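# Put the cup carrier upright inside the paper bag

## Task

Get the cup carrier resting flat and upright on the floor of the paper bag; it might already be inside. If carriers are stacked, use only the topmost, and no other carrier may end up in or on the bag. At the end the bag must stand on the table, open, not crushed and at its full height, with its rim pulled inward little or not at all compared with the start.

## Robot and tools

Robot: two UR-style arms, left_arm and right_arm, each ending in a four-finger hand with sixteen motors. The right arm has a right hand and the left arm a mirrored left hand. Base origins in the scene frame: left_arm at (+0.050, +0.483, +0.012) m, right_arm at (-0.065, -0.492, +0.013) m, nearly unrotated. A post stands behind the arms and a camera stand sits between them. Avoid hitting both.

Frames: the scene frame has its origin at table height, midway between the arms, with +z up, +x out over the table and left_arm on the +y side. Image sides do not match the arm names. Each arm reports its hand point (end_effector_position in m, end_effector_quat_wxyz, velocities) in its own base frame, and all offsets are along that arm's base axes. Rotations turn about the Hand target position. Hand point axes on the right hand: +z runs along straight fingers toward the tips, +y points out of the palm face (the palm surface is at y = -0.063), and +x runs across the palm away from the thumb. On the left hand +x points toward the thumb. A rigid mast near the wrist on the palm side can collide with things.

One row is 48 numbers, each in [-1, 1], laid out as left arm then right arm, both arms always present. Each arm's block is: dx, dy, dz, rx, ry, rz, then sixteen hand goals, then current_limit, then speed. The hand goals go in this order: index_mcp, index_abd, index_pip, index_dip, thumb_cmc, thumb_axl, thumb_mcp, thumb_ipl, middle_mcp, middle_abd, middle_pip, middle_dip, ring_mcp, ring_abd, ring_pip, ring_dip.

Pose numbers are offsets, not poses. They are measured from that arm's Hand target as it stood when the action or move began. 1.0 equals 0.6 m, or 180 degrees for rx, ry, rz, which together form one rotation vector. Sending six zeros asks nothing new of that arm.

Hand numbers are absolute joint goals scaled between each hinge's stops. Moving toward -1 bends or curls the joint. Straight positions: finger _mcp +0.75, _abd 0, _pip +0.58, _dip +0.70; thumb_cmc +0.71, thumb_axl +0.68, thumb_mcp +0.23, thumb_ipl +0.17. A 0 in a hand column is a real goal. To leave a hand alone, copy back its hand_goal, hand_current_limit and hand_speed.

current_limit maps -1 to 0 mA and +1 to 550 mA, with a floor of 11 mA. speed maps to (speed+1)/2 of 8.5 rad/s. Both start at +0.4 and -0.6 and stay at whatever was last sent. A finger only squeezes while its goal lies past the object's surface.

Tools:
- execute_actions(actions, cameras): actions is a list of actions. Each action is up to 15 rows, one row per 1/30 s step; a shorter action repeats its last row until step 15. Every row in an action counts from that action's start pose, so sending the same offset again moves the arm further. Camera images come back when actions is empty or when cameras names them.
- move(target, speed, blend, stop_force, zero, blocking, cameras): drives each hand point in a straight line toward its offset. target is one 48-number row, or a list of up to 15 rows, all counted from the same starting Hand targets. speed is in m/s, from 0.002 to 3.6, default 0.25; turns run at twice that in rad/s. blend is a corner radius in m. stop_force, 3 to 120 N, ends an arm's path when it meets that much resistance. zero (default true) re-zeroes the force sensor first. blocking=false returns early but cannot be combined with stop_force. The whole move is capped at 10 s. It does not steer around obstacles or the other arm. Use slow speeds with stop_force for any contact.
- wait(seconds): 0 to 3600; lets the scene run.
- stop(): brakes a running move.
- zoom_image(camera, region): camera is cam_high, cam_left_wrist or cam_right_wrist. region is [x0, y0, x1, y1] in pixels, no more than 504 wide or high.
- zero_wrist_force(arm): tares that arm's wrist sensor.
- read_manual(section): returns licence text only.
- finished_scene(): ends the scene for good.

Cameras: all are 672x504. cam_high is fixed above, looking over the table. Each wrist camera rides on its own hand.

Results:
- Hand target: the last commanded pose after clipping. The next offsets count from here, and the real hand point often settles slightly short of it.
- Joint positions, velocities and torques.
- Wrist force, Wrist torque and a peak line, given in the hand point's axes.
- hand_goal, hand_measured, hand_current_ma and hand_state for each motor, in the order above. hand_state reads moving, goal, blocked or overload.
- From move, a line saying how it ended: done, off_target, moving, held or fault. limits=paced means the pose was clipped; limits=held means steps were withheld.

Commanded orientation is clipped to within 32 degrees of the current orientation on each step. Keep the wrist away from its shoulder axis; moves that would bring it too close are refused.

Hazards:
- A contact force of roughly 150 N, or too much joint torque, stops that arm for 10 s.
- Motors at 85 °C trigger a brake stop.
- A finger motor drawing 495 mA or more for 5 s shuts down for 10 s.
- Pressing or gripping between the two arms can end the scene.
- Any object leaving the table fails the task.
- Drops, releasing a moving part, slams and hard shoves lower the result.
- Other objects may occasionally get nudged by outside forces.

Each tool is called after "Request:" as name(argument=value, ...) on one line, values as JSON.

## Session

Request:
execute_actions(actions=[])

Scene clock: 0.00 s.
left_arm: end_effector_position=(+0.6672, +0.1630, +0.1710) hand_goal=(+0.754, +0.000, +0.576, +0.696, +0.714, +0.678, +0.226, +0.168, +0.754, +0.000, +0.576, +0.696, +0.754, +0.000, +0.576, +0.696) hand_measured=(+0.7535, -0.0008, +0.5757, +0.6958, +0.7142, +0.6767, +0.2262, +0.1681, +0.7523, -0.0008, +0.5770, +0.6971, +0.7535, +0.0007, +0.5757, +0.6958) hand_current_ma=(+5, -10, +5, +2, -9, -3, -4, -12, -2, -7, -18, +0, +4, +3, +12, +9) hand_state=(goal, goal, goal, goal, goal, goal, goal, goal, goal, goal, goal, goal, goal, goal, goal, goal) hand_current_limit=0.40 hand_speed=-0.60 end_effector_quat_wxyz=(-0.150, -0.512, +0.832, +0.150) | right_arm: end_effector_position=(+0.4465, +0.7442, +0.3696) hand_goal=(+0.754, +0.000, +0.576, +0.696, +0.714, +0.678, +0.226, +0.168, +0.754, +0.000, +0.576, +0.696, +0.754, +0.000, +0.576, +0.696) hand_measured=(+0.7535, +0.0007, +0.5770, +0.6958, +0.7142, +0.6767, +0.2252, +0.1681, +0.7523, -0.0008, +0.5757, +0.6958, +0.7535, +0.0007, +0.5770, +0.6958) hand_current_ma=(+1, -6, -5, -9, +1, +9, -3, -1, -12, -6, -2, -6, +5, +2, -10, -15) hand_state=(goal, goal, goal, goal, goal, goal, goal, goal, goal, goal, goal, goal, goal, goal, goal, goal) hand_current_limit=0.40 hand_speed=-0.60 end_effector_quat_wxyz=(+0.198, -0.204, +0.932, +0.226)
Joint positions: left_arm=[3.447 -2.549 -0.645 -1.892 1.786 -2.409] | right_arm=[0.744 -1.072 1.258 -2.342 -1.387 -1.203]
Joint velocities: within noise
Joint torques (N m): no reading
Motor temperatures (°C): left_arm=[42 42 31 43 38 45] | right_arm=[26 40 40 47 37 37]
Wrist force (N): no reading
Wrist torque (N m): no reading
Wrist force, peak (N): no reading
Hand target: left_arm +0.6672, +0.1630, +0.1710; -0.150, -0.512, +0.832, +0.150 | right_arm +0.4465, +0.7442, +0.3696; +0.198, -0.204, +0.932, +0.226

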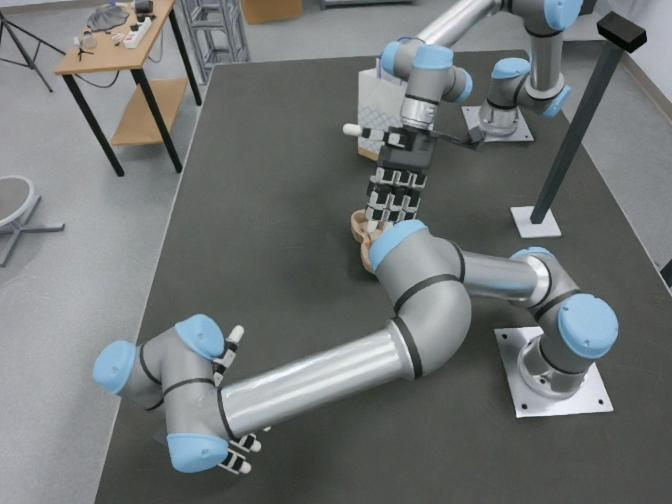

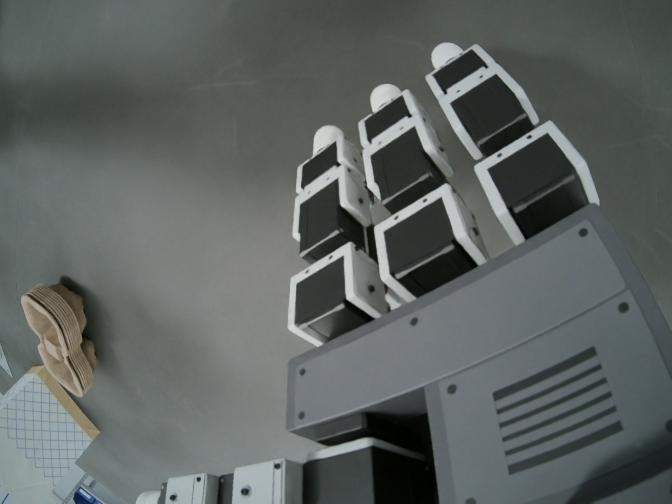

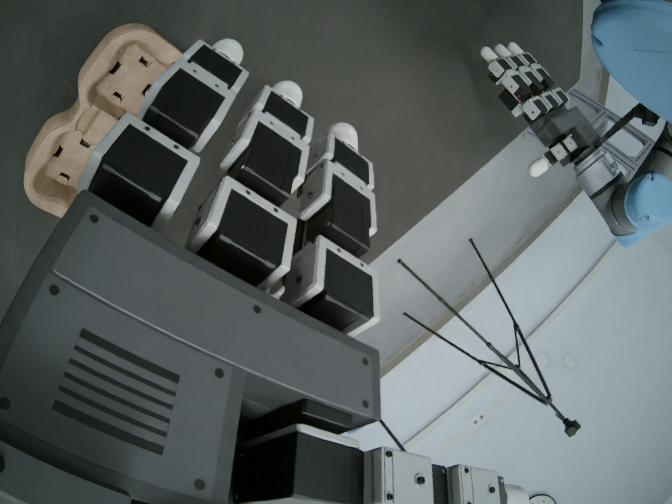

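Request:
zoom_image(camera="cam_high", region=[280, 30, 480, 180])

Request:
zoom_image(camera="cam_high", region=[300, 160, 460, 280])

Request:
zoom_image(camera="cam_left_wrist", region=[0, 250, 200, 504])

Request:
zoom_image(camera="cam_right_wrist", region=[0, 0, 250, 240])

Scaled by 2.520 from the camera's image (finer frame: 960x720).

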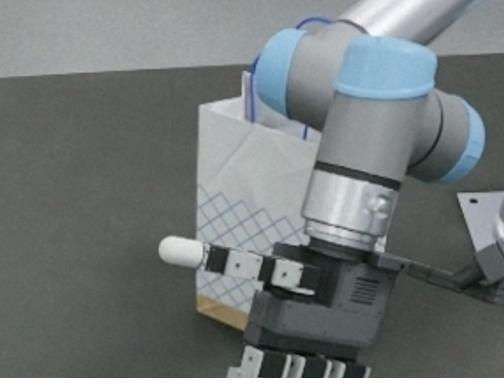

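Scaled by 3.150 from the camera's image (finer frame: 960x720).

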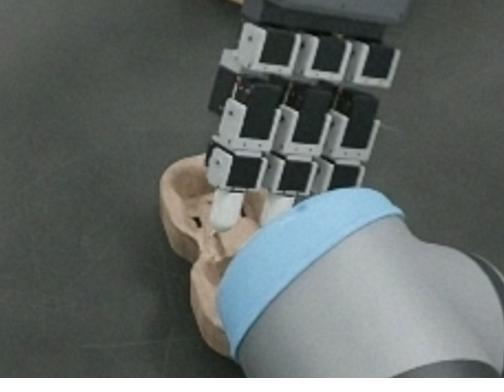

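Scaled by 1.984 from the camera's image (finer frame: 960x720).

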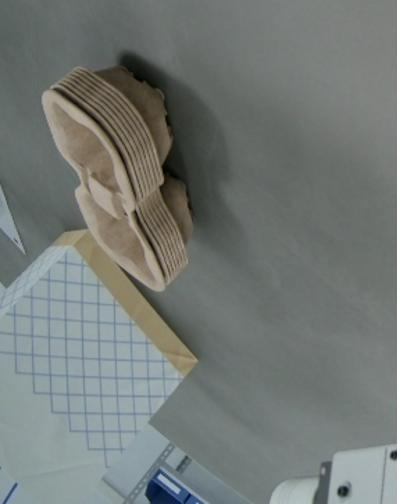

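Scaled by 2.016 from the camera's image (finer frame: 960x720).

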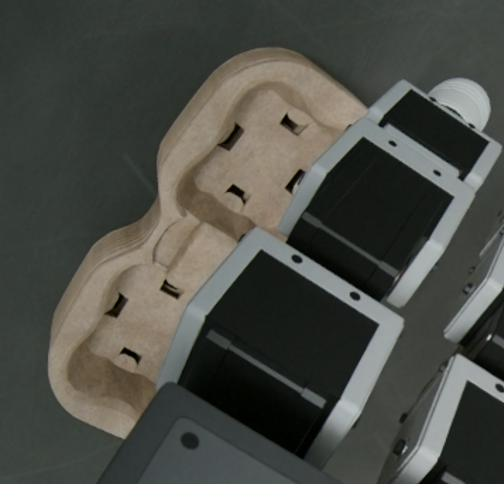

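Request:
move(target=[-0.528, 0.478, 0.298, 0, 0, 0, 0.754, 0.0, 0.576, 0.696, 0.714, 0.678, 0.226, 0.168, 0.754, 0.0, 0.576, 0.696, 0.754, 0.0, 0.576, 0.696, 0.4, -0.6, -0.3525, -0.6237, 0.084, 0, 0, 0, 0.754, 0.0, 0.576, 0.696, 0.714, 0.678, 0.226, 0.168, 0.754, 0.0, 0.576, 0.696, 0.754, 0.0, 0.576, 0.696, 0.4, -0.6], speed=0.3, cameras=["all"])

Scene clock: 122.93 s.
left_arm: end_effector_position=(+0.3504, +0.4498, +0.3498) hand_goal=(+0.754, +0.000, +0.576, +0.696, +0.714, +0.678, +0.226, +0.168, +0.754, +0.000, +0.576, +0.696, +0.754, +0.000, +0.576, +0.696) hand_measured=(+0.7571, +0.0007, +0.5770, +0.6958, +0.7180, +0.6777, +0.2232, +0.1672, +0.7571, -0.0008, +0.5770, +0.6958, +0.7559, +0.0007, +0.5770, +0.6958) hand_current_ma=(+4, +0, +7, +12, -9, -4, -19, -6, -2, -6, +1, +11, +5, +2, +1, +11) hand_state=(goal, goal, goal, goal, goal, goal, goal, goal, goal, goal, goal, goal, goal, goal, goal, goal) hand_current_limit=0.40 hand_speed=-0.60 end_effector_quat_wxyz=(-0.150, -0.512, +0.832, +0.150) | right_arm: end_effector_position=(+0.2350, +0.3700, +0.4201) hand_goal=(+0.754, +0.000, +0.576, +0.696, +0.714, +0.678, +0.226, +0.168, +0.754, +0.000, +0.576, +0.696, +0.754, +0.000, +0.576, +0.696) hand_measured=(+0.7559, +0.0007, +0.5770, +0.6958, +0.7154, +0.6767, +0.2242, +0.1681, +0.7547, +0.0007, +0.5757, +0.6958, +0.7547, -0.0008, +0.5770, +0.6958) hand_current_ma=(+9, -5, -4, -7, +2, +7, +9, -8, -11, -15, -2, -3, +9, -8, -18, -7) hand_state=(goal, goal, goal, goal, goal, goal, goal, goal, goal, goal, goal, goal, goal, goal, goal, goal) hand_current_limit=0.40 hand_speed=-0.60 end_effector_quat_wxyz=(+0.198, -0.204, +0.932, +0.226) end_effector_velocity=(-0.001, +0.000, +0.000) end_effector_angular_velocity=(-0.001, +0.000, +0.004)
Joint positions: left_arm=[4.012 -1.96 -1.217 -1.738 1.951 -1.843] | right_arm=[0.216 -2.216 2.152 -1.939 -1.124 -1.686]
Joint velocities: left_arm=[within noise] | right_arm=[-0.002 -0.002 0 0.005 0.002 -0.006]
Joint torques (N m): left_arm=[4.93 41.06 12.29 4.21 -2.29 1.61] | right_arm=[-14.78 -4.02 -17.63 -1.19 0.93 -1.75]
Wrist force (N): left_arm=[0.1 -0.3 -0.3] | right_arm=[-0.5 -0.9 0.2]
Wrist torque (N m): left_arm=[-0.04 -0.01 0.06] | right_arm=[-0.25 0.09 -0.10]
Wrist force, peak (N): left_arm=[0.6 -3.4 -0.1] | right_arm=[-1.6 0.8 1.2]
Hand target: left_arm +0.3504, +0.4498, +0.3498; -0.150, -0.512, +0.832, +0.150 | right_arm +0.2350, +0.3699, +0.4200; +0.198, -0.204, +0.932, +0.226
Off the commanded pose: left_arm 0.000 m, 0 deg | right_arm 0.000 m, 0 deg.
move: done
cam_left_wrist: T_world_to_cam=[[0.85732, 0.40558, -0.31702, -0.40157], [0.51373, -0.71335, 0.47667, -0.06566], [-0.03282, -0.57152, -0.81993, 0.68238]] pos_world=[0.4004, 0.50602, 0.4635]
cam_right_wrist: T_world_to_cam=[[0.32521, 0.78148, 0.53248, -0.55419], [0.44781, -0.62321, 0.64115, -0.18922], [0.83289, 0.02994, -0.55263, 0.15571]] pos_world=[0.13528, 0.3105, 0.50247]

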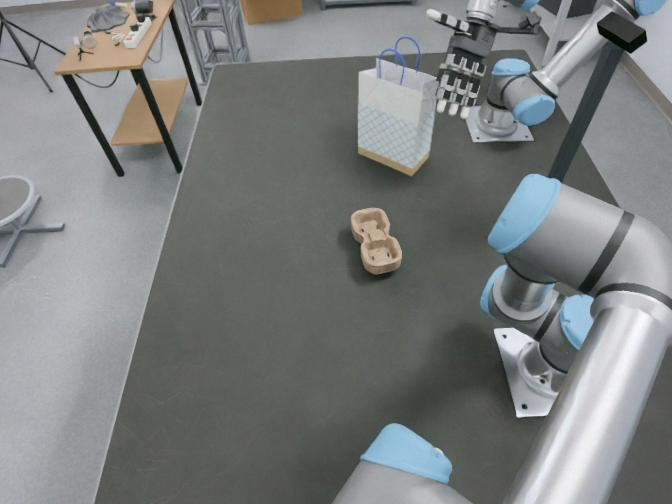

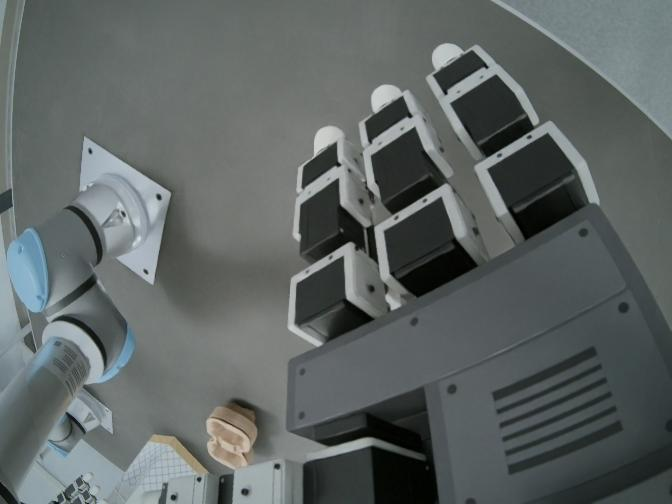

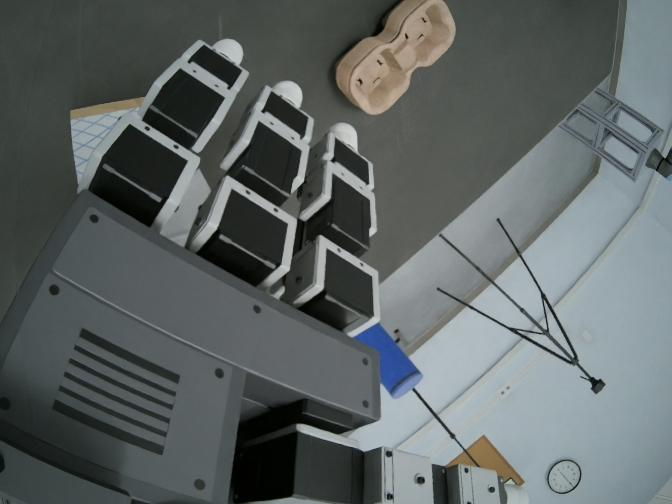

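Request:
zoom_image(camera="cam_high", region=[335, 190, 425, 290])

Request:
zoom_image(camera="cam_high", region=[335, 25, 475, 185])

Request:
zoom_image(camera="cam_right_wrist", region=[320, 0, 480, 120])

Request:
zoom_image(camera="cam_left_wrist", region=[100, 380, 300, 504])

Scaled by 5.040 from the camera's image (finer frame: 960x720).

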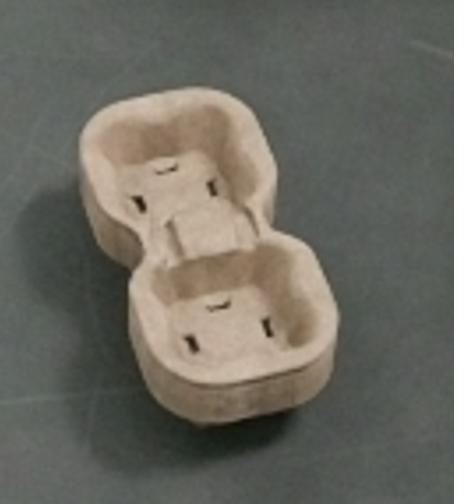

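Scaled by 3.150 from the camera's image (finer frame: 960x720).

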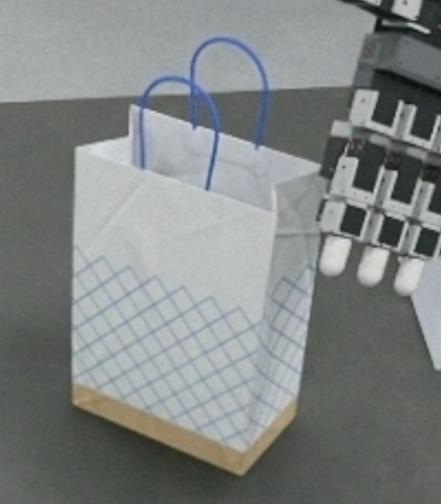

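Scaled by 3.150 from the camera's image (finer frame: 960x720).

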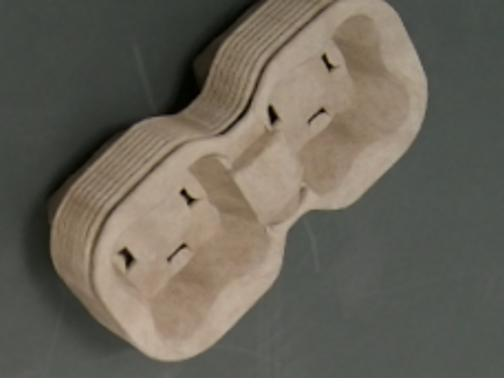

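Scaled by 2.520 from the camera's image (finer frame: 960x720).

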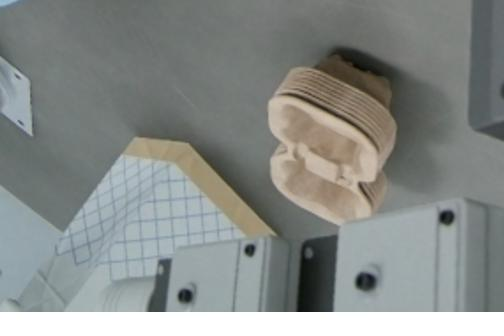

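Request:
move(target=[[0,0,0,0,0,0, 0.754, 0.0, 0.576, 0.696, 0.714, 0.678, 0.226, 0.168, 0.754, 0.0, 0.576, 0.696, 0.754, 0.0, 0.576, 0.696, 0.4, -0.6, 0.358, 0.25, 0.05, 0, 0, 0, 0.754, 0.0, 0.576, 0.696, 0.714, 0.678, 0.97, 0.48, 0.754, 0.0, 0.576, 0.696, 0.754, 0.0, 0.576, 0.696, 0.4, -0.6],[0,0,0,0,0,0, 0.754, 0.0, 0.576, 0.696, 0.714, 0.678, 0.226, 0.168, 0.754, 0.0, 0.576, 0.696, 0.754, 0.0, 0.576, 0.696, 0.4, -0.6, 0.57, 0.392, -0.217, -0.0291, 0.2230, -0.5754, 0.754, 0.0, 0.576, 0.696, 0.714, 0.678, 0.97, 0.48, 0.754, 0.0, 0.576, 0.696, 0.754, 0.0, 0.576, 0.696, 0.4, -0.6]], speed=0.3, blend=0.05, cameras=["all"])

Scene clock: 664.50 s.
left_arm: end_effector_position=(+0.3504, +0.4498, +0.3498) hand_goal=(+0.754, +0.000, +0.576, +0.696, +0.714, +0.678, +0.226, +0.168, +0.754, +0.000, +0.576, +0.696, +0.754, +0.000, +0.576, +0.696) hand_measured=(+0.7559, +0.0007, +0.5770, +0.6958, +0.7180, +0.6767, +0.2242, +0.1681, +0.7571, -0.0008, +0.5770, +0.6958, +0.7571, +0.0007, +0.5770, +0.6971) hand_current_ma=(+2, -5, +3, +2, -11, -4, -12, -7, -5, -10, -10, +6, +3, +7, +9, +9) hand_state=(goal, goal, goal, goal, goal, goal, goal, goal, goal, goal, goal, goal, goal, goal, goal, goal) hand_current_limit=0.40 hand_speed=-0.60 end_effector_quat_wxyz=(-0.150, -0.512, +0.832, +0.150) | right_arm: end_effector_position=(+0.5770, +0.6052, +0.2898) hand_goal=(+0.754, +0.000, +0.576, +0.696, +0.714, +0.678, +0.970, +0.480, +0.754, +0.000, +0.576, +0.696, +0.754, +0.000, +0.576, +0.696) hand_measured=(+0.7498, +0.0007, +0.5718, +0.6958, +0.7154, +0.6756, +0.9665, +0.4835, +0.7486, +0.0007, +0.5731, +0.6958, +0.7486, -0.0008, +0.5718, +0.6971) hand_current_ma=(+1, +0, -16, -5, +1, +10, +1, +0, -15, -6, -3, -10, +1, +4, -6, -7) hand_state=(goal, goal, goal, goal, goal, goal, goal, goal, goal, goal, goal, goal, goal, goal, goal, goal) hand_current_limit=0.40 hand_speed=-0.60 end_effector_quat_wxyz=(+0.000, +0.660, +0.751, +0.001) end_effector_velocity=(+0.000, +0.000, +0.000) end_effector_angular_velocity=(+0.001, +0.000, -0.005)
Joint positions: left_arm=[4.012 -1.96 -1.217 -1.738 1.951 -1.843] | right_arm=[0.73 -0.831 0.722 -1.463 -1.571 0.602]
Joint velocities: left_arm=[within noise] | right_arm=[0 0.001 -0.002 0 0.001 0.005]
Joint torques (N m): left_arm=[5.04 44.66 12.12 4.17 -1.71 1.51] | right_arm=[-11.66 -47.73 -34.93 -0.97 -1.48 1.54]
Motor temperatures (°C): left_arm=[40 40 31 38 37 43] | right_arm=[26 37 37 46 37 36]
Wrist force (N): left_arm=[-0.1 -0.5 -0.1] | right_arm=[-0.8 0.0 -0.1]
Wrist torque (N m): left_arm=[-0.09 0.03 0.04] | right_arm=[-0.08 0.19 -0.13]
Wrist force, peak (N): left_arm=[0.0 -0.7 -0.1] | right_arm=[1.4 -0.3 -1.2]
Hand target: left_arm +0.3504, +0.4498, +0.3498; -0.150, -0.512, +0.832, +0.150 | right_arm +0.5770, +0.6051, +0.2898; +0.000, +0.660, +0.751, +0.001
Off the commanded pose: left_arm 0.000 m, 0 deg | right_arm 0.000 m, 0 deg.
move: done
cam_left_wrist: T_world_to_cam=[[0.85732, 0.40556, -0.31705, -0.40154], [0.51373, -0.71332, 0.4767, -0.06569], [-0.03282, -0.57157, -0.8199, 0.68239]] pos_world=[0.4004, 0.50602, 0.4635]
cam_right_wrist: T_world_to_cam=[[0.75499, -0.65413, -0.04577, 0.0087], [-0.43326, -0.55003, 0.71397, 0.33072], [-0.49221, -0.51921, -0.69868, 0.93109]] pos_world=[0.59501, 0.67102, 0.41481]

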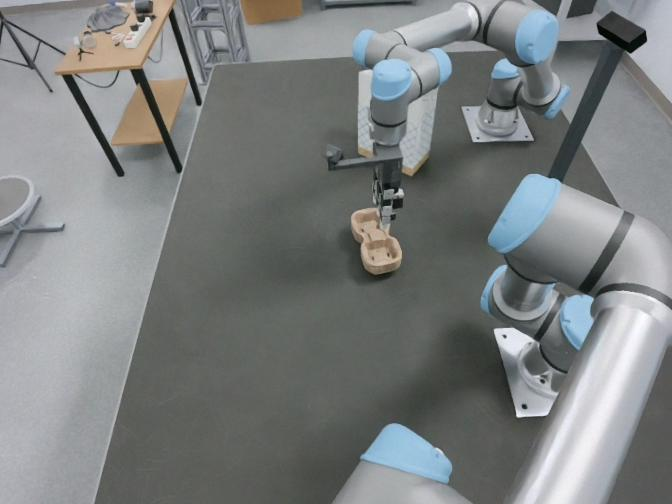

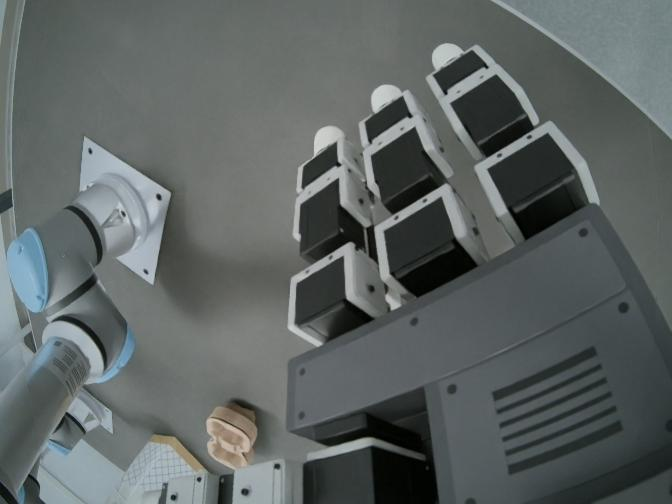

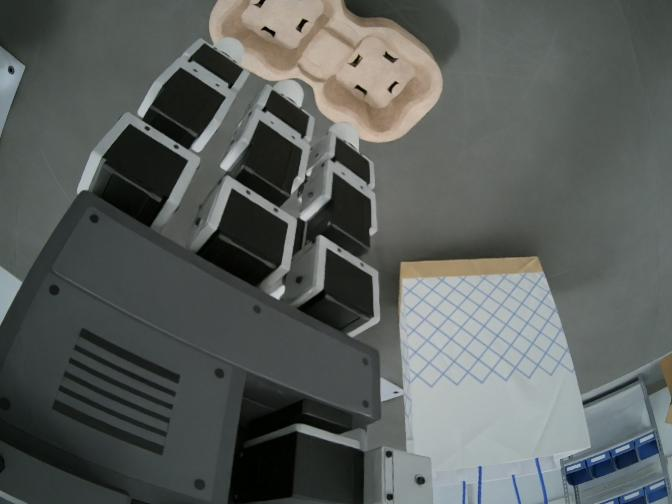

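Request:
zoom_image(camera="cam_right_wrist", region=[190, 0, 460, 160])

Request:
zoom_image(camera="cam_high", region=[340, 170, 430, 290])

Request:
zoom_image(camera="cam_right_wrist", region=[360, 230, 640, 504])

Scaled by 1.867 from the camera's image (finer frame: 960x720).

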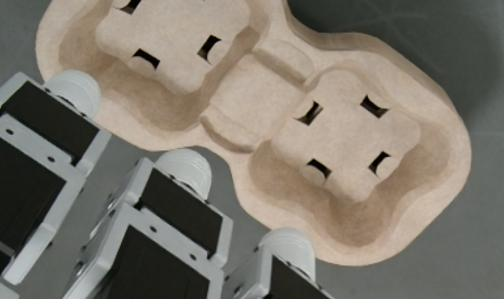

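Scaled by 4.200 from the camera's image (finer frame: 960x720).

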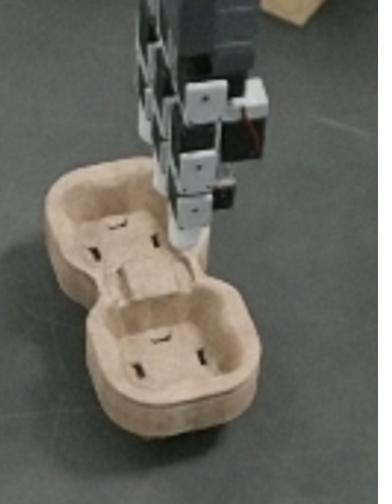

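Scaled by 1.800 from the camera's image (finer frame: 960x720).

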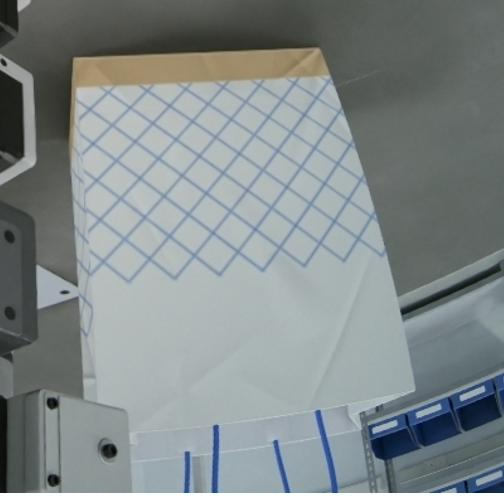

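Request:
move(target=[0,0,0,0,0,0, 0.754, 0.0, 0.576, 0.696, 0.714, 0.678, 0.226, 0.168, 0.754, 0.0, 0.576, 0.696, 0.754, 0.0, 0.576, 0.696, 0.4, -0.6, -0.008, -0.0043, -0.1297, 0, 0, 0, 0.754, 0.15, 0.576, 0.696, 0.714, 0.678, 0.97, 0.48, 0.754, -0.14, 0.576, 0.696, 0.754, -0.05, 0.576, 0.696, 0.4, -0.6], speed=0.15, cameras=["cam_high","cam_right_wrist"])

Request:
zoom_image(camera="cam_right_wrist", region=[170, 0, 420, 180])

Request:
zoom_image(camera="cam_high", region=[340, 190, 430, 290])

Scene clock: 818.43 s.
left_arm: end_effector_position=(+0.3504, +0.4498, +0.3498) hand_goal=(+0.754, +0.000, +0.576, +0.696, +0.714, +0.678, +0.226, +0.168, +0.754, +0.000, +0.576, +0.696, +0.754, +0.000, +0.576, +0.696) hand_measured=(+0.7571, -0.0008, +0.5770, +0.6958, +0.7180, +0.6777, +0.2242, +0.1672, +0.7559, +0.0007, +0.5770, +0.6958, +0.7559, -0.0008, +0.5770, +0.6958) hand_current_ma=(-2, -14, +0, +6, -13, -12, -9, -7, -12, -11, -8, +0, +0, +2, +8, +11) hand_state=(goal, goal, goal, goal, goal, goal, goal, goal, goal, goal, goal, goal, goal, goal, goal, goal) hand_current_limit=0.40 hand_speed=-0.60 end_effector_quat_wxyz=(-0.150, -0.512, +0.832, +0.150) | right_arm: end_effector_position=(+0.5722, +0.6026, +0.2121) hand_goal=(+0.754, +0.150, +0.576, +0.696, +0.714, +0.678, +0.970, +0.480, +0.754, -0.140, +0.576, +0.696, +0.754, -0.050, +0.576, +0.696) hand_measured=(+0.7498, +0.1501, +0.5718, +0.6958, +0.7154, +0.6756, +0.9675, +0.4835, +0.7486, -0.1385, +0.5731, +0.6958, +0.7498, -0.0491, +0.5718, +0.6958) hand_current_ma=(+7, -10, -11, -6, +2, +11, +3, +0, -11, -13, -8, -12, -4, -7, -10, -6) hand_state=(goal, goal, goal, goal, goal, goal, goal, goal, goal, goal, goal, goal, goal, goal, goal, goal) hand_current_limit=0.40 hand_speed=-0.60 end_effector_quat_wxyz=(+0.000, +0.660, +0.751, +0.001)
Joint positions: left_arm=[4.012 -1.96 -1.217 -1.738 1.951 -1.843] | right_arm=[0.731 -0.848 0.95 -1.674 -1.571 0.603]
Joint torques (N m): left_arm=[5.37 44.17 12.32 4.07 -1.45 1.69] | right_arm=[8.45 -57.61 -13.42 -3.94 1.41 -1.23]
Wrist force (N): left_arm=[0.0 -0.4 -0.1] | right_arm=[-0.2 0.3 -0.1]
Wrist torque (N m): left_arm=[-0.08 0.02 0.05] | right_arm=[-0.03 0.11 -0.16]
Wrist force, peak (N): left_arm=[0.1 -0.5 -0.4] | right_arm=[-0.7 -0.1 1.6]
Hand target: left_arm +0.3504, +0.4498, +0.3498; -0.150, -0.512, +0.832, +0.150 | right_arm +0.5722, +0.6026, +0.2120; +0.000, +0.660, +0.751, +0.001
Off the commanded pose: left_arm 0.000 m, 0 deg | right_arm 0.000 m, 0 deg.
move: done
cam_right_wrist: T_world_to_cam=[[0.75479, -0.65436, -0.04578, 0.00726], [-0.43337, -0.54984, 0.71405, 0.38271], [-0.49242, -0.51912, -0.6986, 0.8731]] pos_world=[0.59031, 0.66842, 0.33701]

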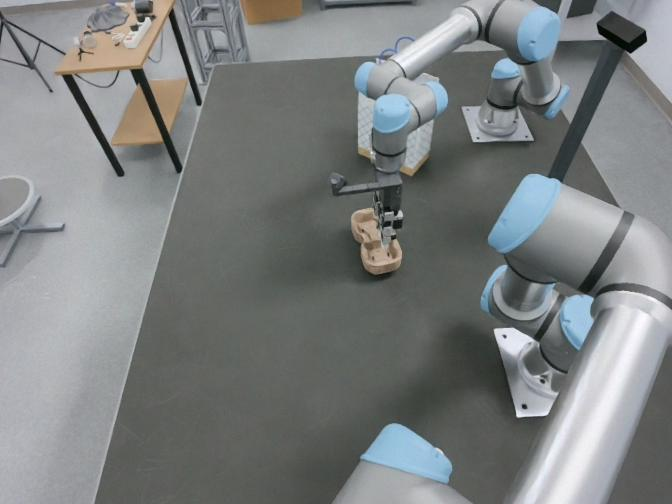

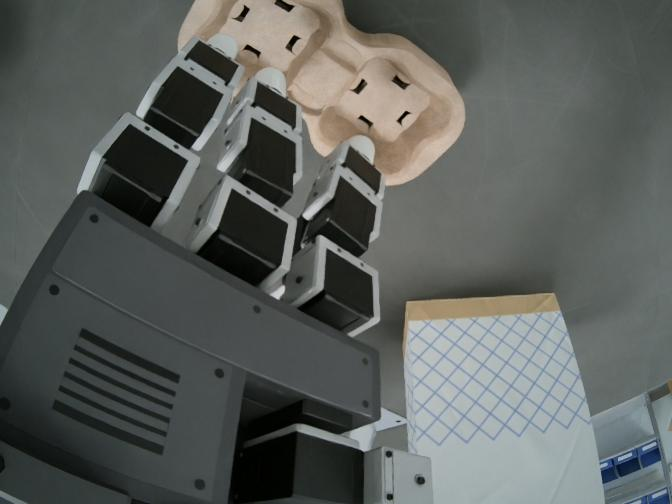

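Scaled by 2.016 from the camera's image (finer frame: 960x720).

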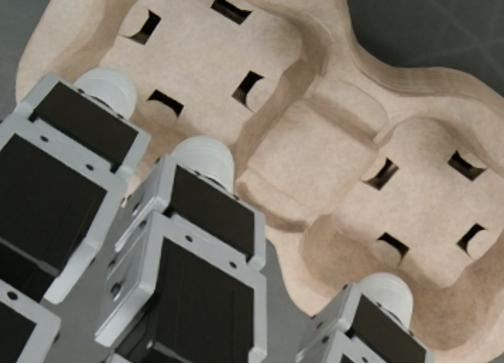

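Scaled by 5.040 from the camera's image (finer frame: 960x720).

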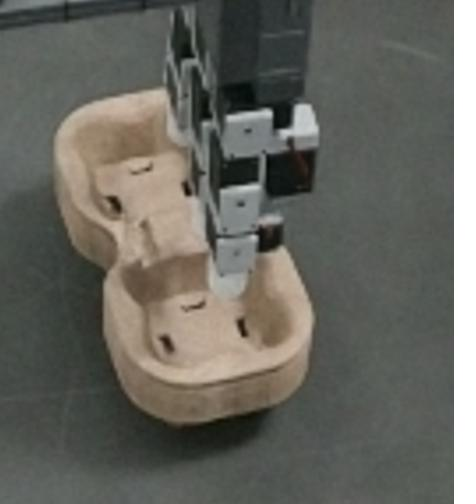

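Request:
move(target=[0,0,0,0,0,0, 0.754, 0.0, 0.576, 0.696, 0.714, 0.678, 0.226, 0.168, 0.754, 0.0, 0.576, 0.696, 0.754, 0.0, 0.576, 0.696, 0.4, -0.6, -0.003, 0.0, -0.0583, 0, 0, 0, 0.754, 0.15, 0.576, 0.696, 0.714, 0.678, 0.97, 0.48, 0.754, -0.14, 0.576, 0.696, 0.754, -0.05, 0.576, 0.696, 0.4, -0.6], speed=0.03, stop_force=4, cameras=["cam_high","cam_right_wrist"])

Request:
zoom_image(camera="cam_right_wrist", region=[170, 0, 490, 240])

Request:
zoom_image(camera="cam_high", region=[340, 190, 430, 290])

Scene clock: 863.70 s.
left_arm: end_effector_position=(+0.3504, +0.4498, +0.3498) hand_goal=(+0.754, +0.000, +0.576, +0.696, +0.714, +0.678, +0.226, +0.168, +0.754, +0.000, +0.576, +0.696, +0.754, +0.000, +0.576, +0.696) hand_measured=(+0.7571, +0.0007, +0.5770, +0.6958, +0.7180, +0.6777, +0.2242, +0.1681, +0.7559, +0.0007, +0.5770, +0.6958, +0.7571, +0.0007, +0.5757, +0.6958) hand_current_ma=(+2, +0, +8, +7, -5, -4, -5, -13, -1, +1, -15, +2, +1, +5, +11, +13) hand_state=(goal, goal, goal, goal, goal, goal, goal, goal, goal, goal, goal, goal, goal, goal, goal, goal) hand_current_limit=0.40 hand_speed=-0.60 end_effector_quat_wxyz=(-0.150, -0.512, +0.832, +0.150) | right_arm: end_effector_position=(+0.5704, +0.6026, +0.1770) hand_goal=(+0.754, +0.150, +0.576, +0.696, +0.714, +0.678, +0.970, +0.480, +0.754, -0.140, +0.576, +0.696, +0.754, -0.050, +0.576, +0.696) hand_measured=(+0.7498, +0.1501, +0.5718, +0.6971, +0.7142, +0.6756, +0.9675, +0.4835, +0.7498, -0.1400, +0.5718, +0.6958, +0.7498, -0.0506, +0.5718, +0.6958) hand_current_ma=(+0, -15, -3, -3, -2, +11, +2, -1, -15, -4, -5, -2, -4, -1, -8, -8) hand_state=(goal, goal, goal, goal, goal, goal, goal, goal, goal, goal, goal, goal, goal, goal, goal, goal) hand_current_limit=0.40 hand_speed=-0.60 end_effector_quat_wxyz=(+0.000, +0.660, +0.751, +0.001)
Joint positions: left_arm=[4.012 -1.96 -1.217 -1.738 1.951 -1.843] | right_arm=[0.733 -0.837 1.021 -1.756 -1.571 0.605]
Joint torques (N m): left_arm=[5.38 44.63 12.18 4.05 -0.9 1.58] | right_arm=[7.14 -63.67 -34.88 -0.97 -1.77 0]
Wrist force (N): left_arm=[0.0 -0.5 -0.2] | right_arm=[-0.4 0.4 0.1]
Wrist torque (N m): left_arm=[-0.09 0.01 0.06] | right_arm=[-0.05 0.16 -0.18]
Wrist force, peak (N): left_arm=[0.2 -0.7 0.0] | right_arm=[-0.7 0.9 0.0]
Hand target: left_arm +0.3504, +0.4498, +0.3498; -0.150, -0.512, +0.832, +0.150 | right_arm +0.5704, +0.6026, +0.1770; +0.000, +0.660, +0.751, +0.001
Off the commanded pose: left_arm 0.000 m, 0 deg | right_arm 0.000 m, 0 deg.
move: done
cam_right_wrist: T_world_to_cam=[[0.75479, -0.65436, -0.04578, 0.00701], [-0.43337, -0.54984, 0.71405, 0.40692], [-0.49242, -0.51912, -0.6986, 0.84777]] pos_world=[0.58851, 0.66842, 0.30201]

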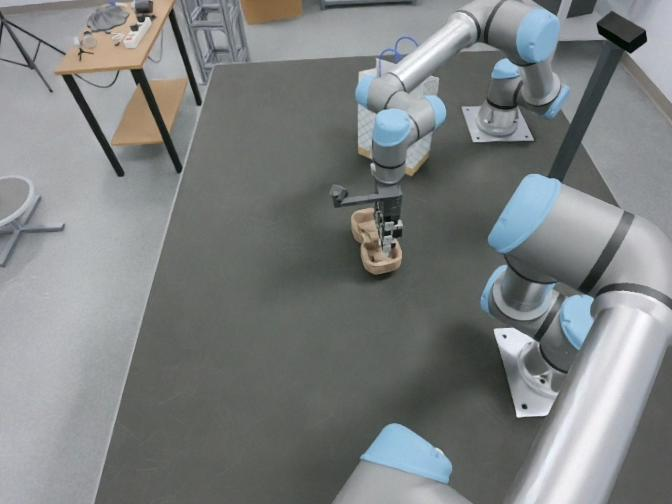

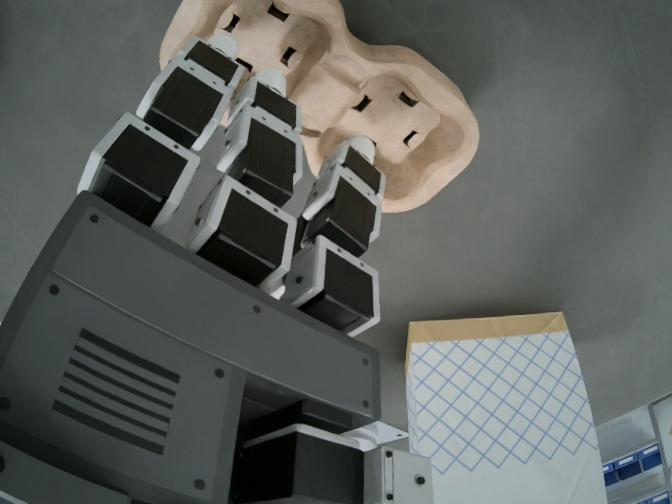

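Scaled by 1.575 from the camera's image (finer frame: 960x720).

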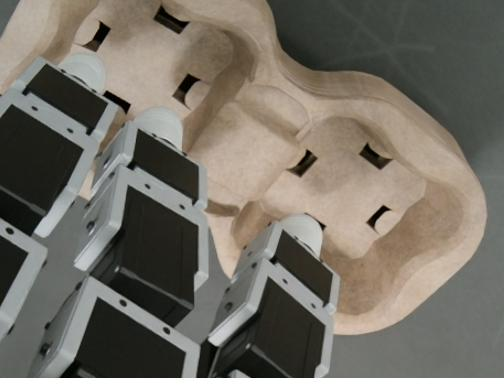

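Scaled by 5.040 from the camera's image (finer frame: 960x720).

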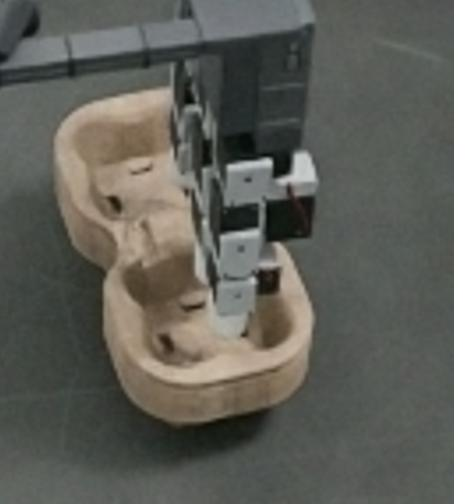

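Request:
move(target=[0,0,0,0,0,0, 0.754, 0.0, 0.576, 0.696, 0.714, 0.678, 0.226, 0.168, 0.754, 0.0, 0.576, 0.696, 0.754, 0.0, 0.576, 0.696, 0.4, -0.6, 0.0138, 0.01, 0.0, 0, 0, 0, 0.754, 0.15, 0.576, 0.696, 0.714, 0.678, 0.97, 0.48, 0.754, -0.14, 0.576, 0.696, 0.754, -0.05, 0.576, 0.696, 0.4, -0.6], speed=0.03, stop_force=4, cameras=["cam_high","cam_right_wrist"])

Request:
zoom_image(camera="cam_right_wrist", region=[170, 0, 490, 240])

Request:
zoom_image(camera="cam_high", region=[340, 190, 430, 290])

Scene clock: 902.53 s.
left_arm: end_effector_position=(+0.3504, +0.4498, +0.3498) hand_goal=(+0.754, +0.000, +0.576, +0.696, +0.714, +0.678, +0.226, +0.168, +0.754, +0.000, +0.576, +0.696, +0.754, +0.000, +0.576, +0.696) hand_measured=(+0.7571, +0.0007, +0.5770, +0.6958, +0.7180, +0.6767, +0.2242, +0.1681, +0.7559, +0.0007, +0.5770, +0.6958, +0.7559, -0.0008, +0.5770, +0.6958) hand_current_ma=(+3, -12, -7, +9, -7, -3, -8, -7, -12, -9, -16, +6, +10, +4, +4, +12) hand_state=(goal, goal, goal, goal, goal, goal, goal, goal, goal, goal, goal, goal, goal, goal, goal, goal) hand_current_limit=0.40 hand_speed=-0.60 end_effector_quat_wxyz=(-0.150, -0.512, +0.832, +0.150) | right_arm: end_effector_position=(+0.5787, +0.6086, +0.1770) hand_goal=(+0.754, +0.150, +0.576, +0.696, +0.714, +0.678, +0.970, +0.480, +0.754, -0.140, +0.576, +0.696, +0.754, -0.050, +0.576, +0.696) hand_measured=(+0.7498, +0.1501, +0.5705, +0.6958, +0.7142, +0.6756, +0.9675, +0.4825, +0.7486, -0.1400, +0.5718, +0.6958, +0.7486, -0.0491, +0.5718, +0.6958) hand_current_ma=(+3, -14, -13, -1, -2, +5, +3, +0, -3, +2, +4, -4, -1, -6, -5, -8) hand_state=(goal, goal, goal, goal, goal, goal, goal, goal, goal, goal, goal, goal, goal, goal, goal, goal) hand_current_limit=0.40 hand_speed=-0.60 end_effector_quat_wxyz=(+0.000, +0.660, +0.751, +0.001)
Joint positions: left_arm=[4.012 -1.96 -1.217 -1.738 1.951 -1.843] | right_arm=[0.731 -0.81 0.973 -1.736 -1.571 0.603]
Joint torques (N m): left_arm=[5.23 44.74 12.69 4.13 -0.58 1.54] | right_arm=[-5.17 -64.29 -13.79 -4.36 -1.46 0.82]
Wrist force (N): left_arm=[0.1 -0.5 0.2] | right_arm=[-0.4 0.4 -0.2]
Wrist torque (N m): left_arm=[-0.11 0.01 0.06] | right_arm=[-0.02 0.13 -0.06]
Wrist force, peak (N): left_arm=[0.2 -0.7 -0.1] | right_arm=[-0.6 0.8 0.3]
Hand target: left_arm +0.3504, +0.4498, +0.3498; -0.150, -0.512, +0.832, +0.150 | right_arm +0.5787, +0.6086, +0.1770; +0.000, +0.660, +0.751, +0.001
Off the commanded pose: left_arm 0.000 m, 0 deg | right_arm 0.000 m, 0 deg.
move: done
cam_right_wrist: T_world_to_cam=[[0.75479, -0.65436, -0.04578, 0.00468], [-0.43337, -0.54984, 0.71405, 0.41382], [-0.49242, -0.51912, -0.6986, 0.85497]] pos_world=[0.59681, 0.67442, 0.30201]

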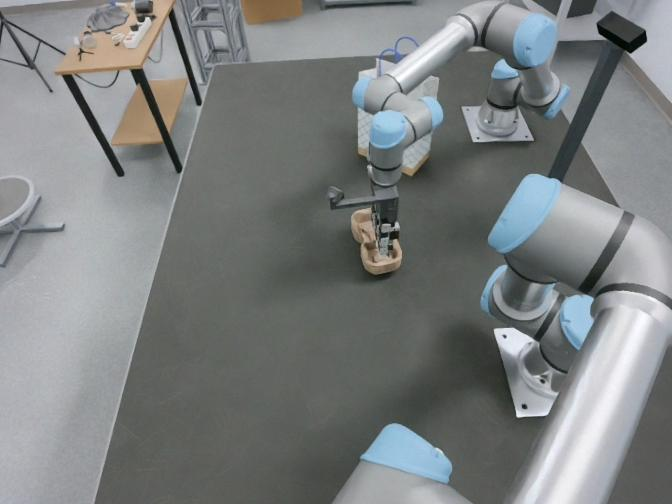

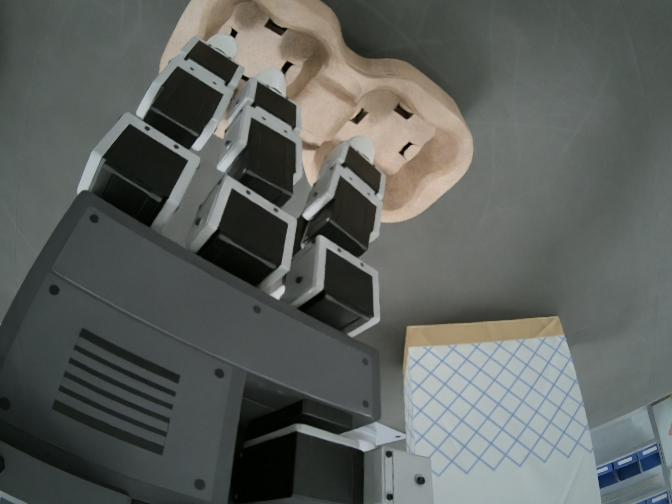

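Scaled by 1.575 from the camera's image (finer frame: 960x720).

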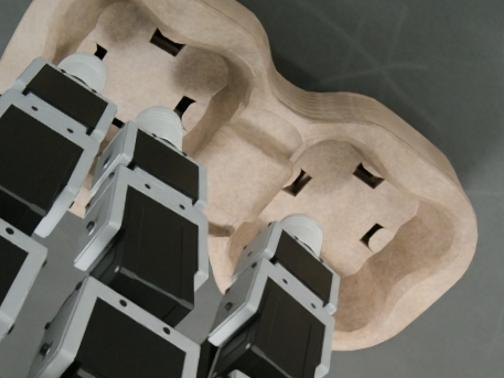

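Scaled by 5.040 from the camera's image (finer frame: 960x720).

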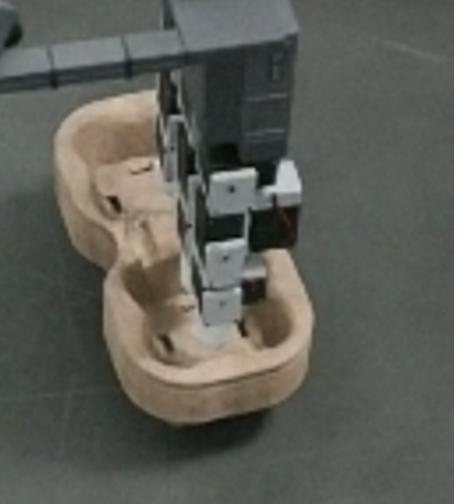

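Request:
move(target=[0,0,0,0,0,0, 0.754, 0.0, 0.576, 0.696, 0.714, 0.678, 0.226, 0.168, 0.754, 0.0, 0.576, 0.696, 0.754, 0.0, 0.576, 0.696, 0.4, -0.6, 0, 0, -0.025, 0, 0, 0, 0.754, 0.15, 0.576, 0.696, 0.714, 0.678, 0.97, 0.48, 0.754, -0.14, 0.576, 0.696, 0.754, -0.05, 0.576, 0.696, 0.4, -0.6], speed=0.01, stop_force=3, cameras=["cam_right_wrist"])

Request:
zoom_image(camera="cam_right_wrist", region=[170, 0, 490, 240])

Scene clock: 913.20 s.
left_arm: end_effector_position=(+0.3504, +0.4498, +0.3498) hand_goal=(+0.754, +0.000, +0.576, +0.696, +0.714, +0.678, +0.226, +0.168, +0.754, +0.000, +0.576, +0.696, +0.754, +0.000, +0.576, +0.696) hand_measured=(+0.7559, +0.0007, +0.5770, +0.6958, +0.7180, +0.6777, +0.2242, +0.1681, +0.7559, -0.0008, +0.5770, +0.6971, +0.7559, -0.0008, +0.5770, +0.6971) hand_current_ma=(+3, -6, -5, +12, -4, -5, -6, -11, -6, -6, -12, -3, +3, +7, +13, +11) hand_state=(goal, goal, goal, goal, goal, goal, goal, goal, goal, goal, goal, goal, goal, goal, goal, goal) hand_current_limit=0.40 hand_speed=-0.60 end_effector_quat_wxyz=(-0.150, -0.512, +0.832, +0.150) | right_arm: end_effector_position=(+0.5787, +0.6086, +0.1620) hand_goal=(+0.754, +0.150, +0.576, +0.696, +0.714, +0.678, +0.970, +0.480, +0.754, -0.140, +0.576, +0.696, +0.754, -0.050, +0.576, +0.696) hand_measured=(+0.7498, +0.1487, +0.5718, +0.6958, +0.7142, +0.6756, +0.9675, +0.4835, +0.7486, -0.1400, +0.5718, +0.6971, +0.7486, -0.0491, +0.5731, +0.6958) hand_current_ma=(-4, -10, -6, -10, +6, +4, +1, +3, -14, -10, -4, +1, +4, +2, -7, -8) hand_state=(goal, goal, goal, goal, goal, goal, goal, goal, goal, goal, goal, goal, goal, goal, goal, goal) hand_current_limit=0.40 hand_speed=-0.60 end_effector_quat_wxyz=(+0.000, +0.660, +0.751, +0.001)
Joint positions: left_arm=[4.012 -1.96 -1.217 -1.738 1.951 -1.843] | right_arm=[0.731 -0.802 0.999 -1.769 -1.571 0.604]
Joint torques (N m): left_arm=[7.07 44.57 12.85 4.03 -0.15 1.36] | right_arm=[11.01 -62.77 -34.01 -0.95 -0.39 0.89]
Wrist force (N): left_arm=[0.2 -0.5 -0.1] | right_arm=[-0.7 0.4 0.1]
Wrist torque (N m): left_arm=[-0.10 0.00 0.07] | right_arm=[-0.07 0.18 -0.08]
Wrist force, peak (N): left_arm=[0.3 -0.7 -0.2] | right_arm=[-1.0 0.6 0.0]
Hand target: left_arm +0.3504, +0.4498, +0.3498; -0.150, -0.512, +0.832, +0.150 | right_arm +0.5787, +0.6086, +0.1620; +0.000, +0.660, +0.751, +0.001
Off the commanded pose: left_arm 0.000 m, 0 deg | right_arm 0.000 m, 0 deg.
move: done
cam_right_wrist: T_world_to_cam=[[0.75479, -0.65436, -0.04578, 0.00399], [-0.43337, -0.54984, 0.71405, 0.42453], [-0.49242, -0.51912, -0.6986, 0.84449]] pos_world=[0.59681, 0.67442, 0.28701]

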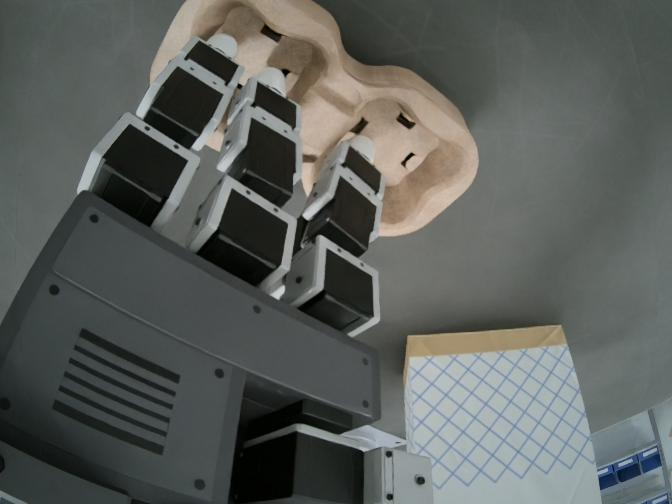

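Scaled by 1.575 from the camera's image (finer frame: 960x720).

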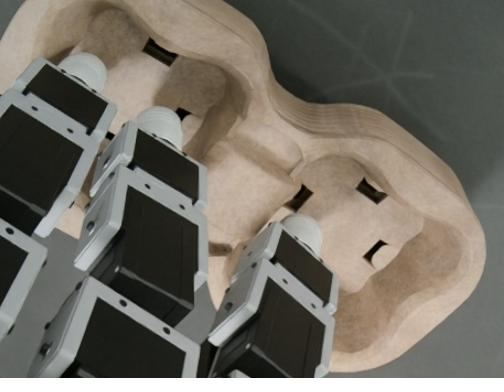

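Request:
move(target=[[0,0,0,0,0,0, 0.754, 0.0, 0.576, 0.696, 0.714, 0.678, 0.226, 0.168, 0.754, 0.0, 0.576, 0.696, 0.754, 0.0, 0.576, 0.696, 0.4, -0.6, 0, 0, 0.0133, 0, 0, 0, 0.754, 0.15, 0.576, 0.696, 0.714, 0.678, 0.97, 0.48, 0.754, -0.14, 0.576, 0.696, 0.754, -0.05, 0.576, 0.696, 0.2, -0.9],[0,0,0,0,0,0, 0.754, 0.0, 0.576, 0.696, 0.714, 0.678, 0.226, 0.168, 0.754, 0.0, 0.576, 0.696, 0.754, 0.0, 0.576, 0.696, 0.4, -0.6, 0, 0, 0.0133, 0, 0, 0, 0.754, -0.05, 0.576, 0.696, 0.714, 0.678, 0.97, 0.48, 0.754, 0.05, 0.576, 0.696, 0.754, -0.05, 0.576, 0.696, 0.2, -0.9]], speed=0.05, cameras=["cam_high","cam_right_wrist"])

Request:
zoom_image(camera="cam_right_wrist", region=[170, 0, 490, 240])

Request:
zoom_image(camera="cam_high", region=[340, 190, 430, 290])

Scene clock: 1013.90 s.
left_arm: end_effector_position=(+0.3504, +0.4498, +0.3498) hand_goal=(+0.754, +0.000, +0.576, +0.696, +0.714, +0.678, +0.226, +0.168, +0.754, +0.000, +0.576, +0.696, +0.754, +0.000, +0.576, +0.696) hand_measured=(+0.7559, -0.0008, +0.5770, +0.6958, +0.7180, +0.6777, +0.2232, +0.1681, +0.7559, +0.0007, +0.5770, +0.6958, +0.7571, -0.0008, +0.5770, +0.6958) hand_current_ma=(-1, -15, -2, -1, -8, -10, -6, -5, -9, -6, -16, +2, +1, +9, +9, +4) hand_state=(goal, goal, goal, goal, goal, goal, goal, goal, goal, goal, goal, goal, goal, goal, goal, goal) hand_current_limit=0.40 hand_speed=-0.60 end_effector_quat_wxyz=(-0.150, -0.512, +0.832, +0.150) | right_arm: end_effector_position=(+0.5787, +0.6086, +0.1700) hand_goal=(+0.754, -0.050, +0.576, +0.696, +0.714, +0.678, +0.970, +0.480, +0.754, +0.050, +0.576, +0.696, +0.754, -0.050, +0.576, +0.696) hand_measured=(+0.7486, +0.0578, +0.5718, +0.6958, +0.7154, +0.6756, +0.9675, +0.4825, +0.7486, -0.0491, +0.5718, +0.6958, +0.7498, -0.0491, +0.5731, +0.6958) hand_current_ma=(+9, +137, -4, -13, -6, +7, -1, +5, -13, -157, -1, +2, -5, +0, -9, -14) hand_state=(goal, moving, goal, goal, goal, goal, goal, goal, goal, moving, goal, goal, goal, goal, goal, goal) hand_current_limit=0.20 hand_speed=-0.90 end_effector_quat_wxyz=(+0.000, +0.660, +0.751, +0.001)
Joint positions: left_arm=[4.012 -1.96 -1.217 -1.738 1.951 -1.843] | right_arm=[0.731 -0.806 0.986 -1.751 -1.571 0.604]
Joint torques (N m): left_arm=[5.12 44.49 12.1 3.93 0.27 1.47] | right_arm=[10.29 -48.69 -14.06 -1.83 0.23 -0.12]
Wrist force (N): left_arm=[0.3 -0.5 -0.1] | right_arm=[-0.7 0.3 0.2]
Wrist torque (N m): left_arm=[-0.10 -0.02 0.08] | right_arm=[-0.08 0.16 -0.08]
Wrist force, peak (N): left_arm=[0.3 -0.6 -0.1] | right_arm=[-1.1 0.6 0.2]
Hand target: left_arm +0.3504, +0.4498, +0.3498; -0.150, -0.512, +0.832, +0.150 | right_arm +0.5787, +0.6086, +0.1700; +0.000, +0.660, +0.751, +0.001
Off the commanded pose: left_arm 0.000 m, 0 deg | right_arm 0.000 m, 0 deg.
move: done
cam_right_wrist: T_world_to_cam=[[0.75476, -0.6544, -0.04573, 0.00438], [-0.43346, -0.54983, 0.714, 0.41888], [-0.49239, -0.51908, -0.69865, 0.85005]] pos_world=[0.59681, 0.67442, 0.29501]

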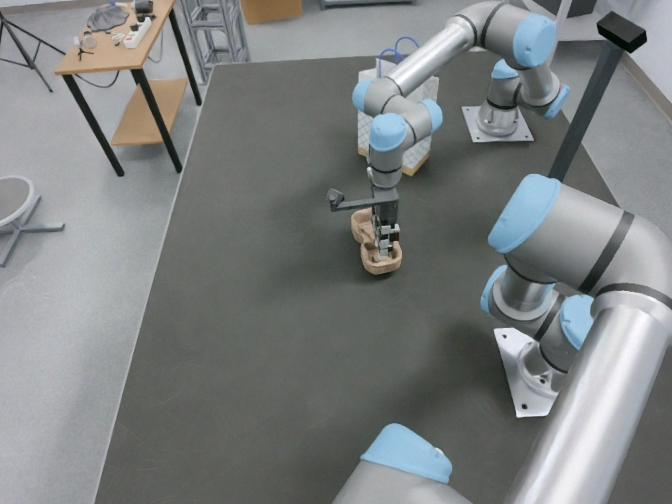

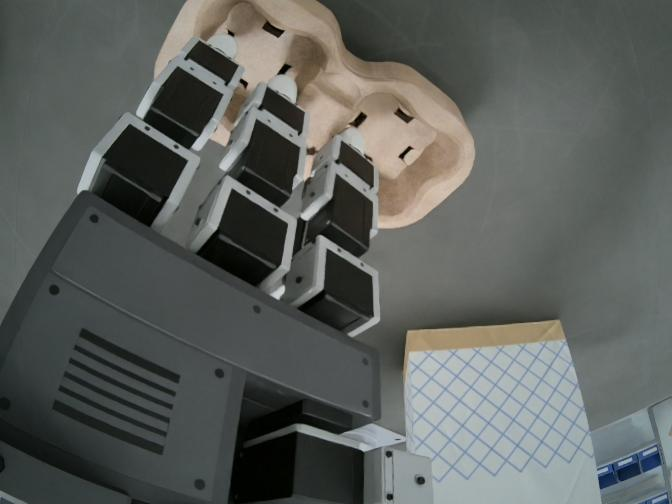

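Scaled by 1.575 from the camera's image (finer frame: 960x720).

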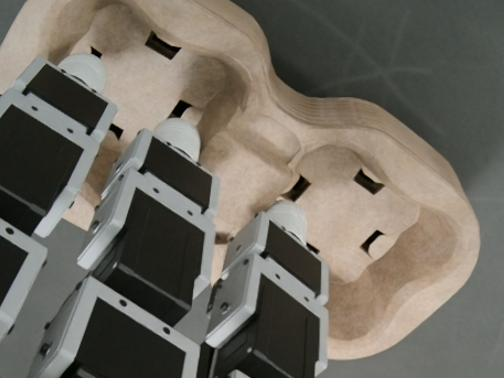

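Scaled by 5.040 from the camera's image (finer frame: 960x720).

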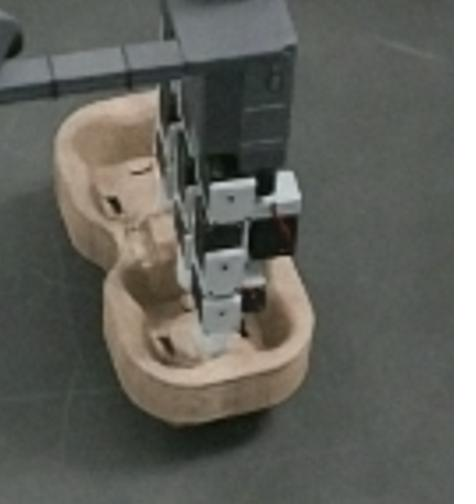

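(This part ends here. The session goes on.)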